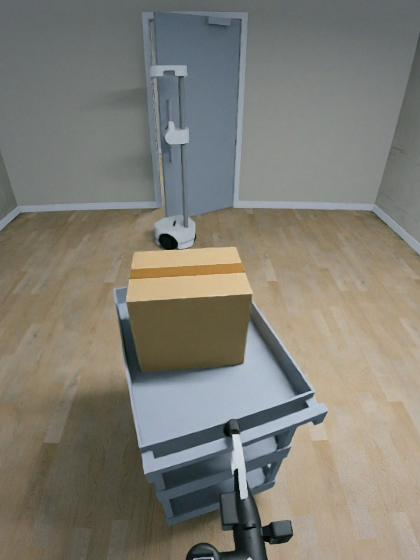

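{"op": "move", "data": {"blocking": false, "r1": {"base":{"rotate_rad":0.28},"joints":{"wrist_yaw_rad":-0.1},"speeds":{"wrist_yaw_rad":0.5},"pace":"slow"}, "cameras": []}}

{"op": "wait", "data": {"seconds": 2, "cameras": ["r1_wrist_camera"]}}

{"op": "move", "data": {"blocking": false, "r1": {"base":{"translate_m":-0.18,"strafe_m":-0.11},"contact_limits":{"translate_m":0.75},"joints":{"wrist_yaw_rad":0.04},"pace":"slow"}, "cameras": []}}

{"op": "wait", "data": {"seconds": 4, "cameras": ["r1_head_camera","r1_wrist_camera"]}}

{"op": "move", "data": {"blocking": false, "r1": {"base":{"rotate_rad":0.25},"joints":{"wrist_yaw_rad":-0.08},"speeds":{"wrist_yaw_rad":0.5},"pace":"slow"}, "cameras": []}}

{"op": "wait", "data": {"seconds": 2, "cameras": ["r1_head_camera","r1_wrist_camera","r2_head_camera"]}}

Scene clock: 219.60 s.
earlier move: r1 done
move: r1 moving
r1.base_odometry: x=-2.426 y=-0.104 heading=+1.306
r1.turned_by_wheels: +0.125
r1.turned_by_imu: +0.158
r1.base_tilt: forward=-1.5 right=+1.3
r1.lidar_m: 0.40 1.07 1.94 2.14 2.56 1.86 1.79 2.88 2.55 1.66 0.81 0.50
r1.base_status: rotate_rad moving
r1.joint_positions: lift_m=+0.800 arm_m=+0.000 wrist_yaw_rad=-0.075 wrist_pitch_rad=+0.002 wrist_roll_rad=+0.000 gripper_m=-0.019
r1.joint_status: wrist_yaw_rad moving
r1.measured_speeds: translate_m=+0.005 strafe_m=-0.001 rotate_rad=+0.479 lift_m=+0.000 arm_m=+0.000 wrist_yaw_rad=-0.161 wrist_pitch_rad=+0.000 wrist_roll_rad=+0.000
r1.motor_effort: lift_m=+23(23) arm_m=-4(5) wheel_0=-2(7) wheel_1=-6(7) wheel_2=+4(12)
r1.servo_current: wrist_yaw_rad=156(793) wrist_pitch_rad=46(46) wrist_roll_rad=59(65) gripper_m=65(72)
r1.hand_pose: x=+0.4520 y=-0.1089 z=+0.9772 quat_wxyz=(+0.999, +0.000, +0.001, -0.038) (m; r1's base frame)
r1.wrist_depth_mm: - 240 249 266 283 303 324 / - 241 249 268 285 304 324 / - 242 250 268 285 304 324 / - 242 250 268 285 304 325 / - 242 253 271 285 304 320 / - 242 247 193 286 306 325 / - 138 251 198 178 314 324
r2: as last shown
r2.base_tilt: forward=-0.7 right=+0.0
r2.lidar_m: 0.34 0.34 2.49 2.34 2.53 2.06 1.97 2.10 2.36 2.30 2.41 0.43
r2.motor_effort: lift_m=+20(20) arm_m=-3(4) wheel_0=+2(2) wheel_1=-3(4) wheel_2=+10(10)
r2.servo_current: wrist_yaw_rad=52(72) wrist_pitch_rad=39(46) wrist_roll_rad=52(65) gripper_m=98(111)
r2.wrist_depth_mm: - - - 273 279 1464 1098 / - - - 266 265 1756 1308 / - - - 196 255 1921 - / - - 459 189 248 - - / - - 455 180 238 - - / - - 185 176 183 - - / - - 452 112 223 - -
pictures: none
No camera images: "cameras" was empty.

Scene clock: 221.33 s.
earlier move: r1 done
r1.base_odometry: x=-2.426 y=-0.105 heading=+1.462
r1.turned_by_wheels: +0.155
r1.turned_by_imu: +0.111
r1.base_tilt: forward=-1.6 right=+1.3
r1.lidar_m: 0.66 1.15 2.14 2.16 2.81 1.80 1.80 2.78 2.59 1.44 0.88 0.72
r1.base_status: done
r1.joint_positions: lift_m=+0.800 arm_m=+0.000 wrist_yaw_rad=-0.103 wrist_pitch_rad=+0.002 wrist_roll_rad=+0.000 gripper_m=-0.019
r1.joint_status: all done
r1.measured_speeds: all 0
r1.motor_effort: lift_m=+23(23) arm_m=+4(6) wheel_0=+2(29) wheel_1=-1(13) wheel_2=+0(12)
r1.servo_current: wrist_yaw_rad=52(793) wrist_pitch_rad=33(46) wrist_roll_rad=52(65) gripper_m=59(72)
r1.hand_pose: x=+0.4488 y=-0.1165 z=+0.9772 quat_wxyz=(+0.999, +0.000, +0.001, -0.051) (m; r1's base frame)
r1.wrist_depth_mm: - - - 517 504 488 477 / - - - 517 508 492 480 / - - 723 521 508 492 480 / - - 723 517 508 496 480 / - - - 521 512 496 484 / - - 183 193 504 500 488 / - 134 157 466 170 496 492
r2.base_odometry: x=-0.691 y=-0.158 heading=-2.873
r2.turned_by_wheels: +0.000
r2.turned_by_imu: +0.000
r2.base_tilt: forward=-0.7 right=+0.1
r2.lidar_m: 0.34 0.33 2.50 2.35 2.51 2.07 2.00 2.09 2.37 2.28 2.38 0.43
r2.base_status: not commanded
r2.joint_positions: lift_m=+0.687 arm_m=+0.000 wrist_yaw_rad=+0.010 wrist_pitch_rad=+0.003 wrist_roll_rad=+1.568 gripper_m=-0.019
r2.joint_status: not commanded
r2.measured_speeds: all 0
r2.motor_effort: lift_m=+20(20) arm_m=-4(4) wheel_0=+1(2) wheel_1=-3(4) wheel_2=+10(10)
r2.servo_current: wrist_yaw_rad=65(72) wrist_pitch_rad=39(52) wrist_roll_rad=39(65) gripper_m=104(111)
r2.hand_pose: x=+0.4601 y=-0.0845 z=+0.8641 quat_wxyz=(+0.708, +0.706, +0.005, +0.002) (m; r2's base frame)
r2.wrist_depth_mm: - - - 273 279 1464 1042 / - - - 266 267 1756 1308 / - - - 196 256 1983 - / - - 455 188 247 - - / - - 455 180 239 - - / - - 185 175 182 - - / - - 455 112 223 - -
wait: 1.73 of 2 s (r1 has come to rest)
pictures: r1_wrist_camera
Images, in order (width x height): r1_wrist_camera 616x392.

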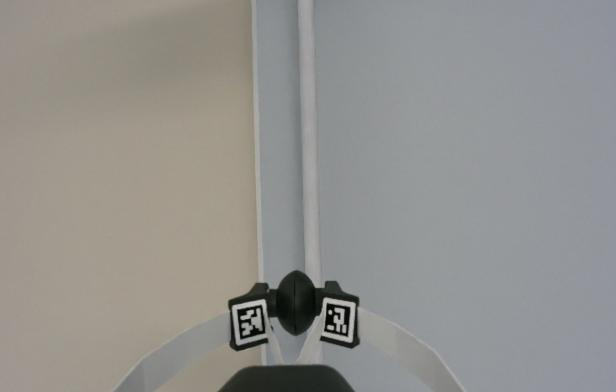

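Scene clock: 221.83 s.
move: r1 moving
r1.base_odometry: x=-2.420 y=-0.117 heading=+1.462
r1.turned_by_wheels: +0.000
r1.turned_by_imu: +0.000
r1.base_tilt: forward=-1.6 right=+1.3
r1.lidar_m: 0.72 1.16 2.13 2.19 2.80 1.79 1.78 2.78 2.55 1.44 0.90 0.75
r1.base_status: translate_m moving; strafe_m moving
r1.joint_positions: lift_m=+0.800 arm_m=+0.000 wrist_yaw_rad=+0.037 wrist_pitch_rad=+0.002 wrist_roll_rad=+0.000 gripper_m=-0.019
r1.joint_status: wrist_yaw_rad moving
r1.measured_speeds: translate_m=-0.047 strafe_m=-0.029 rotate_rad=-0.003 lift_m=+0.000 arm_m=+0.000 wrist_yaw_rad=+0.000 wrist_pitch_rad=+0.000 wrist_roll_rad=+0.000
r1.motor_effort: lift_m=+23(23) arm_m=+4(4) wheel_0=+4(6) wheel_1=-6(7) wheel_2=+5(6)
r1.servo_current: wrist_yaw_rad=33(85) wrist_pitch_rad=52(52) wrist_roll_rad=52(65) gripper_m=52(59)
r1.contact_limits: translate_m 0.75
r1.hand_pose: x=+0.4623 y=-0.0766 z=+0.9772 quat_wxyz=(+1.000, +0.000, +0.001, +0.019) (m; r1's base frame)
r1.wrist_depth_mm: - - - 699 521 496 469 / - - - 699 525 496 469 / - - - 699 521 496 469 / - - - 699 521 500 473 / - - - 699 530 504 473 / - - 184 199 521 500 473 / - 133 157 - 154 496 473
r2: as last shown
r2.lidar_m: 0.35 0.34 2.50 2.36 2.51 2.07 1.99 2.09 2.37 2.30 2.38 0.45
r2.motor_effort: lift_m=+20(20) arm_m=-3(4) wheel_0=+2(2) wheel_1=-4(4) wheel_2=+10(10)
r2.servo_current: wrist_yaw_rad=65(65) wrist_pitch_rad=46(46) wrist_roll_rad=46(59) gripper_m=98(104)
r2.wrist_depth_mm: - - - 272 281 1430 1098 / - - - 267 267 1756 1281 / - - - 195 257 1921 - / - - 455 189 248 - - / - - 455 180 240 - - / - - 185 175 183 - - / - - 455 112 224 - -
pictures: none
No camera images: "cameras" was empty.

Scene clock: 224.60 s.
earlier move: r1 done
r1.base_odometry: x=-2.337 y=-0.295 heading=+1.462
r1.turned_by_wheels: +0.000
r1.turned_by_imu: -0.001
r1.base_tilt: forward=-1.6 right=+1.3
r1.lidar_m: 0.95 1.29 2.31 2.31 3.02 1.59 3.88 2.63 2.41 1.60 1.05 0.96
r1.base_status: done
r1.joint_positions: lift_m=+0.800 arm_m=+0.000 wrist_yaw_rad=+0.037 wrist_pitch_rad=+0.002 wrist_roll_rad=+0.000 gripper_m=-0.019
r1.joint_status: all done
r1.measured_speeds: all 0
r1.motor_effort: lift_m=+23(23) arm_m=+4(4) wheel_0=+4(7) wheel_1=-3(7) wheel_2=+1(7)
r1.servo_current: wrist_yaw_rad=46(85) wrist_pitch_rad=39(52) wrist_roll_rad=46(78) gripper_m=52(59)
r1.contact_limits: translate_m 0.75
r1.hand_pose: x=+0.4623 y=-0.0766 z=+0.9772 quat_wxyz=(+1.000, +0.000, +0.001, +0.019) (m; r1's base frame)
r1.wrist_depth_mm: - - - 854 - - - / - - - 854 - - - / - - - 854 - - - / - - - 854 - - - / - - - 854 - - - / - - 184 193 170 - - / - 133 157 180 144 - -
r2.base_odometry: x=-0.691 y=-0.158 heading=-2.873
r2.turned_by_wheels: +0.000
r2.turned_by_imu: +0.000
r2.base_tilt: forward=-0.7 right=+0.0
r2.lidar_m: 0.35 0.31 2.51 2.36 2.49 2.05 1.99 2.09 2.37 2.29 2.42 0.45
r2.base_status: not commanded
r2.joint_positions: lift_m=+0.687 arm_m=+0.000 wrist_yaw_rad=+0.010 wrist_pitch_rad=+0.003 wrist_roll_rad=+1.568 gripper_m=-0.019
r2.joint_status: not commanded
r2.measured_speeds: all 0
r2.motor_effort: lift_m=+20(20) arm_m=-3(4) wheel_0=+1(2) wheel_1=-3(4) wheel_2=+10(11)
r2.servo_current: wrist_yaw_rad=72(72) wrist_pitch_rad=46(46) wrist_roll_rad=52(59) gripper_m=117(117)
r2.hand_pose: x=+0.4601 y=-0.0845 z=+0.8641 quat_wxyz=(+0.708, +0.706, +0.005, +0.002) (m; r2's base frame)
r2.wrist_depth_mm: - - - 273 281 1464 1118 / - - - 266 266 1863 1281 / - - - 195 255 1983 - / - - 459 188 248 - - / - - 455 181 240 - - / - - 185 176 183 - - / - - 452 112 224 - -
wait: 2.77 of 4 s (r1 has come to rest)
pictures: r1_head_camera, r1_wrist_camera
Images, in order (width x height): r1_head_camera 420x560, r1_wrist_camera 616x392.

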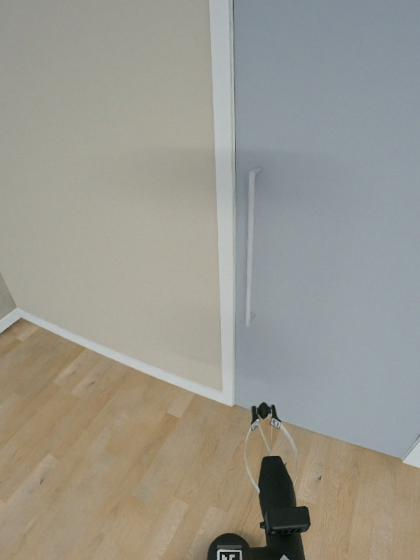

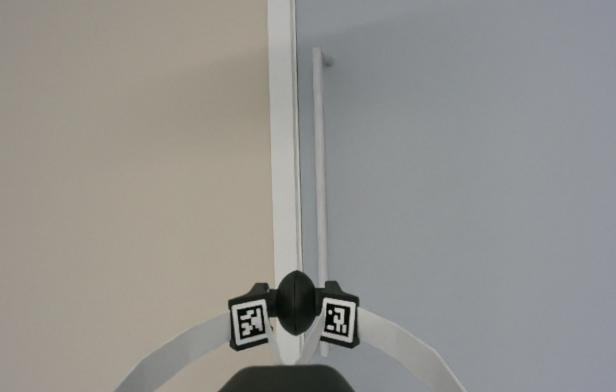

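Scene clock: 225.10 s.
move: r1 moving
r1.base_odometry: x=-2.337 y=-0.295 heading=+1.588
r1.turned_by_wheels: +0.126
r1.turned_by_imu: +0.126
r1.base_tilt: forward=-1.6 right=+1.3
r1.lidar_m: 0.99 1.44 2.30 2.41 3.37 1.66 3.43 2.52 2.42 1.38 0.99 0.98
r1.base_status: rotate_rad moving
r1.joint_positions: lift_m=+0.800 arm_m=+0.000 wrist_yaw_rad=-0.078 wrist_pitch_rad=+0.002 wrist_roll_rad=+0.000 gripper_m=-0.019
r1.joint_status: wrist_yaw_rad moving
r1.measured_speeds: translate_m=+0.001 strafe_m=+0.001 rotate_rad=+0.485 lift_m=+0.000 arm_m=+0.000 wrist_yaw_rad=+0.000 wrist_pitch_rad=+0.000 wrist_roll_rad=+0.000
r1.motor_effort: lift_m=+23(23) arm_m=+4(4) wheel_0=-6(7) wheel_1=-6(8) wheel_2=-4(6)
r1.servo_current: wrist_yaw_rad=52(59) wrist_pitch_rad=46(46) wrist_roll_rad=46(72) gripper_m=52(59)
r1.hand_pose: x=+0.4516 y=-0.1095 z=+0.9772 quat_wxyz=(+0.999, +0.000, +0.001, -0.039) (m; r1's base frame)
r1.wrist_depth_mm: - - - 866 - - - / - - - 854 - - - / - - - 854 - - - / - - - 866 - - - / - - - 866 - - - / - - 184 200 170 - - / - 133 158 183 144 - -
r2: as last shown
r2.base_tilt: forward=-0.7 right=+0.1
r2.lidar_m: 0.35 0.34 2.48 2.36 2.49 2.05 1.98 2.10 2.36 2.28 2.42 0.43
r2.motor_effort: lift_m=+20(20) arm_m=-3(4) wheel_0=+2(2) wheel_1=-3(4) wheel_2=+10(10)
r2.servo_current: wrist_yaw_rad=52(72) wrist_pitch_rad=39(46) wrist_roll_rad=46(52) gripper_m=104(117)
r2.wrist_depth_mm: - - - 273 279 1430 1060 / - - - 267 267 1808 1281 / - - - 196 256 1983 - / - - 455 189 247 - - / - - 455 180 239 - - / - - 184 175 182 - - / - - 452 112 224 - -
pictures: none
No camera images: "cameras" was empty.

Scene clock: 225.90 s.
earlier move: r1 done
r1.base_odometry: x=-2.337 y=-0.295 heading=+1.712
r1.turned_by_wheels: +0.124
r1.turned_by_imu: +0.125
r1.base_tilt: forward=-1.6 right=+1.3
r1.lidar_m: 1.09 1.71 2.27 2.56 1.79 1.64 3.10 2.44 2.42 1.23 0.99 0.97
r1.base_status: done
r1.joint_positions: lift_m=+0.800 arm_m=+0.000 wrist_yaw_rad=-0.078 wrist_pitch_rad=+0.002 wrist_roll_rad=+0.000 gripper_m=-0.019
r1.joint_status: all done
r1.measured_speeds: all 0
r1.motor_effort: lift_m=+23(23) arm_m=+4(4) wheel_0=-2(7) wheel_1=-1(8) wheel_2=-1(6)
r1.servo_current: wrist_yaw_rad=52(72) wrist_pitch_rad=39(46) wrist_roll_rad=52(72) gripper_m=59(59)
r1.hand_pose: x=+0.4516 y=-0.1095 z=+0.9772 quat_wxyz=(+0.999, +0.000, +0.001, -0.039) (m; r1's base frame)
r1.wrist_depth_mm: - - - - 820 - - / 1921 - - - 831 - - / 1921 - - - 831 - - / 1921 - - - 831 - - / 1921 - - - 842 - - / 1921 - 183 193 179 - - / - 133 157 - 154 - -
r2.base_odometry: x=-0.691 y=-0.158 heading=-2.873
r2.turned_by_wheels: +0.000
r2.turned_by_imu: +0.000
r2.base_tilt: forward=-0.7 right=+0.0
r2.lidar_m: 0.34 0.34 2.49 2.36 2.52 2.07 1.99 2.09 2.37 2.28 2.41 0.45
r2.base_status: not commanded
r2.joint_positions: lift_m=+0.687 arm_m=+0.000 wrist_yaw_rad=+0.010 wrist_pitch_rad=+0.003 wrist_roll_rad=+1.568 gripper_m=-0.019
r2.joint_status: not commanded
r2.measured_speeds: all 0
r2.motor_effort: lift_m=+20(20) arm_m=-4(4) wheel_0=+2(2) wheel_1=-3(4) wheel_2=+11(11)
r2.servo_current: wrist_yaw_rad=78(78) wrist_pitch_rad=46(46) wrist_roll_rad=39(52) gripper_m=104(117)
r2.hand_pose: x=+0.4601 y=-0.0845 z=+0.8641 quat_wxyz=(+0.708, +0.706, +0.005, +0.002) (m; r2's base frame)
r2.wrist_depth_mm: - - - 273 281 1430 1118 / - - - 266 266 1863 1281 / - - - 195 256 1983 - / - - 455 188 247 - - / - - 455 181 239 - - / - - 185 176 183 - - / - - 455 112 223 - -
wait: 0.80 of 2 s (r1 has come to rest)
pictures: r1_head_camera, r1_wrist_camera, r2_head_camera
Images, in order (width x height): r1_head_camera 420x560, r1_wrist_camera 616x392, r2_head_camera 420x560.

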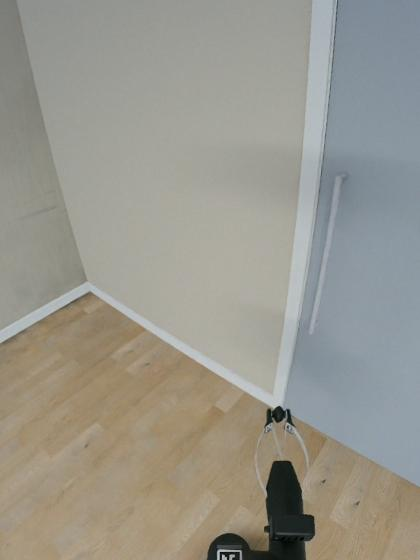

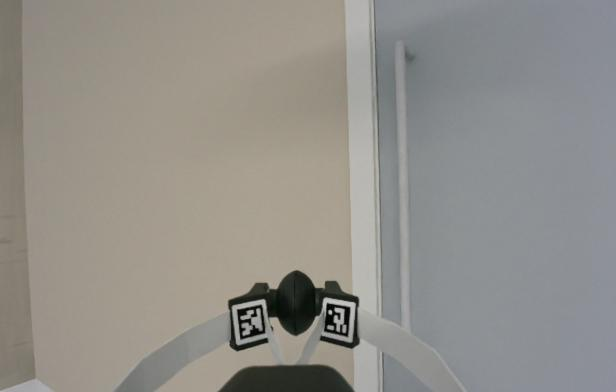

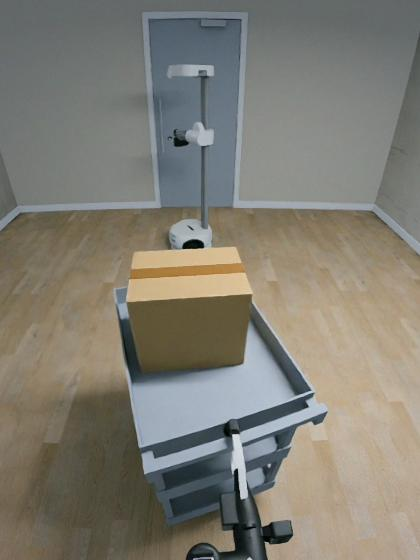

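{"op": "move", "data": {"blocking": false, "r1": {"base":{"rotate_rad":-0.67},"joints":{"wrist_yaw_rad":0,"gripper_m":0.12}}, "cameras": []}}

{"op": "wait", "data": {"seconds": 2.5, "cameras": ["r1_head_camera","r1_wrist_camera"]}}

Scene clock: 233.73 s.
move: r1 moving
r1.base_odometry: x=-2.337 y=-0.295 heading=+1.459
r1.turned_by_wheels: -0.252
r1.turned_by_imu: -0.253
r1.base_tilt: forward=-1.6 right=+1.2
r1.lidar_m: 0.98 1.28 2.29 2.36 3.02 1.65 2.17 2.61 2.40 1.63 1.04 0.98
r1.base_status: rotate_rad moving
r1.joint_positions: lift_m=+0.800 arm_m=+0.000 wrist_yaw_rad=-0.002 wrist_pitch_rad=+0.002 wrist_roll_rad=+0.000 gripper_m=+0.005
r1.joint_status: wrist_yaw_rad moving; gripper_m moving
r1.measured_speeds: translate_m=+0.000 strafe_m=+0.003 rotate_rad=-0.971 lift_m=+0.000 arm_m=+0.000 wrist_yaw_rad=+0.000 wrist_pitch_rad=+0.000 wrist_roll_rad=+0.000
r1.motor_effort: lift_m=+23(23) arm_m=+4(4) wheel_0=+7(8) wheel_1=+6(8) wheel_2=+7(7)
r1.servo_current: wrist_yaw_rad=26(65) wrist_pitch_rad=39(46) wrist_roll_rad=59(59) gripper_m=72(72)
r1.hand_pose: x=+0.4591 y=-0.0880 z=+0.9772 quat_wxyz=(+1.000, +0.000, +0.001, -0.001) (m; r1's base frame)
r1.wrist_depth_mm: - - - 854 - - - / - - - 854 - - - / - - - 854 - - - / - - - 854 - - - / - - - 854 - - - / - - 183 204 177 - - / - 133 - - 146 - -
r2: as last shown
r2.base_tilt: forward=-0.7 right=+0.1
r2.lidar_m: 0.35 0.35 2.48 2.36 2.52 2.06 1.98 2.10 2.38 2.29 2.39 0.43
r2.motor_effort: lift_m=+20(20) arm_m=-4(4) wheel_0=+2(2) wheel_1=-3(3) wheel_2=+10(11)
r2.servo_current: wrist_yaw_rad=72(72) wrist_pitch_rad=46(46) wrist_roll_rad=52(59) gripper_m=111(111)
r2.wrist_depth_mm: - - - 274 279 1430 1098 / - - - 267 266 1808 1308 / - - - 195 256 1863 - / - - 455 189 248 - - / - - 455 180 238 - - / - - 185 176 182 - - / - - 449 112 224 - -
pictures: none
No camera images: "cameras" was empty.

Scene clock: 235.37 s.
earlier move: r1 done
r1.base_odometry: x=-2.337 y=-0.295 heading=+1.042
r1.turned_by_wheels: -0.417
r1.turned_by_imu: -0.420
r1.base_tilt: forward=-1.6 right=+1.3
r1.lidar_m: 0.98 0.98 1.45 2.31 2.41 3.33 1.64 3.41 2.52 2.39 1.42 1.01
r1.base_status: done
r1.joint_positions: lift_m=+0.800 arm_m=+0.000 wrist_yaw_rad=-0.002 wrist_pitch_rad=+0.002 wrist_roll_rad=+0.000 gripper_m=+0.120
r1.joint_status: all done
r1.measured_speeds: all 0
r1.motor_effort: lift_m=+23(23) arm_m=+4(4) wheel_0=+2(10) wheel_1=+2(8) wheel_2=+2(7)
r1.servo_current: wrist_yaw_rad=46(65) wrist_pitch_rad=33(52) wrist_roll_rad=59(72) gripper_m=33(98)
r1.hand_pose: x=+0.4591 y=-0.0880 z=+0.9772 quat_wxyz=(+1.000, +0.000, +0.001, -0.001) (m; r1's base frame)
r1.wrist_depth_mm: 759 - - - - - - / 750 - - - - - - / 759 - - - - 778 - / 759 - - - - 788 - / 768 - - - - 788 - / 759 190 - - 190 788 - / 768 161 - 144 - 179 -
r2.base_odometry: x=-0.691 y=-0.158 heading=-2.873
r2.turned_by_wheels: +0.000
r2.turned_by_imu: +0.000
r2.base_tilt: forward=-0.7 right=+0.1
r2.lidar_m: 0.35 0.35 2.48 2.37 2.50 2.07 1.99 2.09 2.39 2.29 2.39 0.42
r2.base_status: not commanded
r2.joint_positions: lift_m=+0.687 arm_m=+0.000 wrist_yaw_rad=+0.010 wrist_pitch_rad=+0.003 wrist_roll_rad=+1.568 gripper_m=-0.019
r2.joint_status: not commanded
r2.measured_speeds: all 0
r2.motor_effort: lift_m=+20(20) arm_m=-3(4) wheel_0=+2(2) wheel_1=-3(4) wheel_2=+10(11)
r2.servo_current: wrist_yaw_rad=72(72) wrist_pitch_rad=39(52) wrist_roll_rad=39(59) gripper_m=104(111)
r2.hand_pose: x=+0.4601 y=-0.0845 z=+0.8641 quat_wxyz=(+0.708, +0.706, +0.005, +0.002) (m; r2's base frame)
r2.wrist_depth_mm: - - - 272 279 1366 1098 / - - - 267 267 1756 1281 / - - - 195 257 1863 - / - - 452 188 248 - - / - - 452 180 239 - - / - - 185 176 182 - - / - - 455 112 224 - -
wait: 1.63 of 2.5 s (r1 has come to rest)
pictures: r1_head_camera, r1_wrist_camera
Images, in order (width x height): r1_head_camera 420x560, r1_wrist_camera 616x392.

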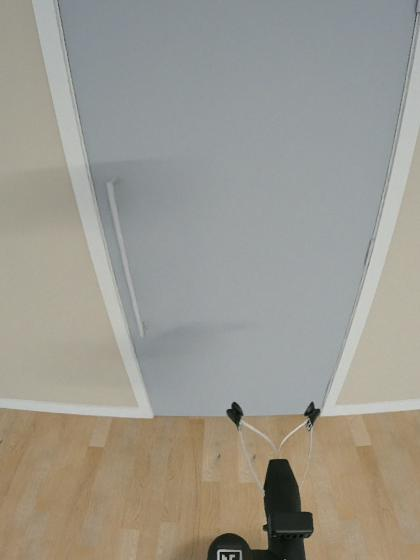

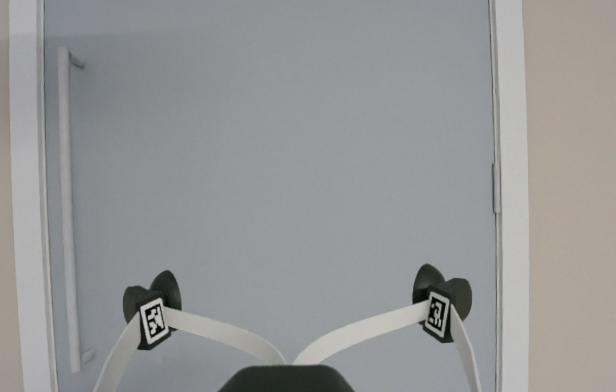

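{"op": "move", "data": {"blocking": false, "r1": {"base":{"translate_m":0.28,"strafe_m":0.41}}, "cameras": []}}

{"op": "wait", "data": {"seconds": 4, "cameras": ["r1_wrist_camera"]}}

Scene clock: 242.47 s.
move: r1 moving
r1.base_odometry: x=-2.350 y=-0.267 heading=+1.042
r1.turned_by_wheels: +0.000
r1.turned_by_imu: +0.000
r1.base_tilt: forward=-1.6 right=+1.3
r1.lidar_m: 0.97 0.97 1.41 2.28 2.37 3.25 1.66 3.45 2.54 2.45 1.40 1.02
r1.base_status: translate_m moving; strafe_m moving
r1.joint_positions: lift_m=+0.800 arm_m=+0.000 wrist_yaw_rad=-0.002 wrist_pitch_rad=+0.002 wrist_roll_rad=+0.000 gripper_m=+0.120
r1.joint_status: not commanded
r1.measured_speeds: translate_m=+0.070 strafe_m=+0.102 rotate_rad=-0.001 lift_m=+0.000 arm_m=+0.000 wrist_yaw_rad=+0.000 wrist_pitch_rad=+0.000 wrist_roll_rad=+0.000
r1.motor_effort: lift_m=+23(23) arm_m=+4(4) wheel_0=-6(7) wheel_1=+12(12) wheel_2=-5(6)
r1.servo_current: wrist_yaw_rad=52(72) wrist_pitch_rad=46(52) wrist_roll_rad=59(59) gripper_m=46(46)
r1.hand_pose: x=+0.4591 y=-0.0880 z=+0.9772 quat_wxyz=(+1.000, +0.000, +0.001, -0.001) (m; r1's base frame)
r1.wrist_depth_mm: 741 - - - - - - / 741 - - - - 788 788 / 741 - - - - 778 788 / 732 - - - - 788 788 / 741 - - - - - 788 / 759 190 - - 190 - 788 / 759 - - 144 - - -
r2: as last shown
r2.lidar_m: 0.34 0.35 2.48 2.35 2.52 2.03 1.98 2.09 2.40 2.29 2.40 0.44
r2.motor_effort: lift_m=+20(20) arm_m=-3(4) wheel_0=+2(2) wheel_1=-3(4) wheel_2=+10(10)
r2.servo_current: wrist_yaw_rad=72(78) wrist_pitch_rad=33(46) wrist_roll_rad=52(52) gripper_m=104(111)
r2.wrist_depth_mm: - - - 273 281 1430 1098 / - - - 267 268 1808 1281 / - - - 195 257 - - / - - 455 189 248 - - / - - 459 180 238 - - / - - 186 176 183 - - / - - 452 112 224 - -
pictures: none
No camera images: "cameras" was empty.

Scene clock: 245.10 s.
earlier move: r1 done
r1.base_odometry: x=-2.549 y=+0.153 heading=+1.042
r1.turned_by_wheels: +0.000
r1.turned_by_imu: +0.002
r1.base_tilt: forward=-1.6 right=+1.3
r1.lidar_m: 0.65 0.74 1.04 1.89 1.99 2.75 2.01 2.04 2.94 2.81 1.04 0.73
r1.base_status: done
r1.joint_positions: lift_m=+0.800 arm_m=+0.000 wrist_yaw_rad=-0.002 wrist_pitch_rad=+0.002 wrist_roll_rad=+0.000 gripper_m=+0.120
r1.joint_status: not commanded
r1.measured_speeds: all 0
r1.motor_effort: lift_m=+23(23) arm_m=+4(4) wheel_0=-4(8) wheel_1=+1(12) wheel_2=-1(7)
r1.servo_current: wrist_yaw_rad=46(72) wrist_pitch_rad=39(52) wrist_roll_rad=46(65) gripper_m=39(52)
r1.hand_pose: x=+0.4591 y=-0.0880 z=+0.9772 quat_wxyz=(+1.000, +0.000, +0.001, -0.001) (m; r1's base frame)
r1.wrist_depth_mm: - - 500 500 500 500 500 / - - 504 504 504 504 500 / - - 508 508 508 504 500 / - - 504 504 508 504 504 / - - 504 508 504 504 504 / - 190 496 508 504 508 504 / - - 496 144 508 508 508
r2.base_odometry: x=-0.691 y=-0.158 heading=-2.873
r2.turned_by_wheels: +0.000
r2.turned_by_imu: +0.000
r2.base_tilt: forward=-0.7 right=+0.0
r2.lidar_m: 0.31 0.35 2.49 2.37 2.52 2.06 1.98 2.11 2.36 2.28 2.42 0.44
r2.base_status: not commanded
r2.joint_positions: lift_m=+0.687 arm_m=+0.000 wrist_yaw_rad=+0.010 wrist_pitch_rad=+0.003 wrist_roll_rad=+1.568 gripper_m=-0.019
r2.joint_status: not commanded
r2.measured_speeds: all 0
r2.motor_effort: lift_m=+20(20) arm_m=-3(4) wheel_0=+2(2) wheel_1=-3(4) wheel_2=+10(11)
r2.servo_current: wrist_yaw_rad=65(78) wrist_pitch_rad=39(52) wrist_roll_rad=46(65) gripper_m=104(111)
r2.hand_pose: x=+0.4601 y=-0.0845 z=+0.8641 quat_wxyz=(+0.708, +0.706, +0.005, +0.002) (m; r2's base frame)
r2.wrist_depth_mm: - - - 273 279 1430 1078 / - - - 267 267 1808 1281 / - - - 196 256 1983 - / - - 459 189 247 - - / - - 455 180 239 - - / - - 185 176 182 - - / - - 452 112 222 - -
wait: 2.63 of 4 s (r1 has come to rest)
pictures: r1_wrist_camera
Images, in order (width x height): r1_wrist_camera 616x392.

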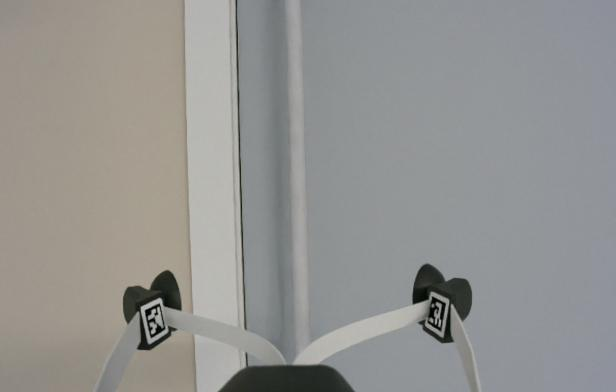

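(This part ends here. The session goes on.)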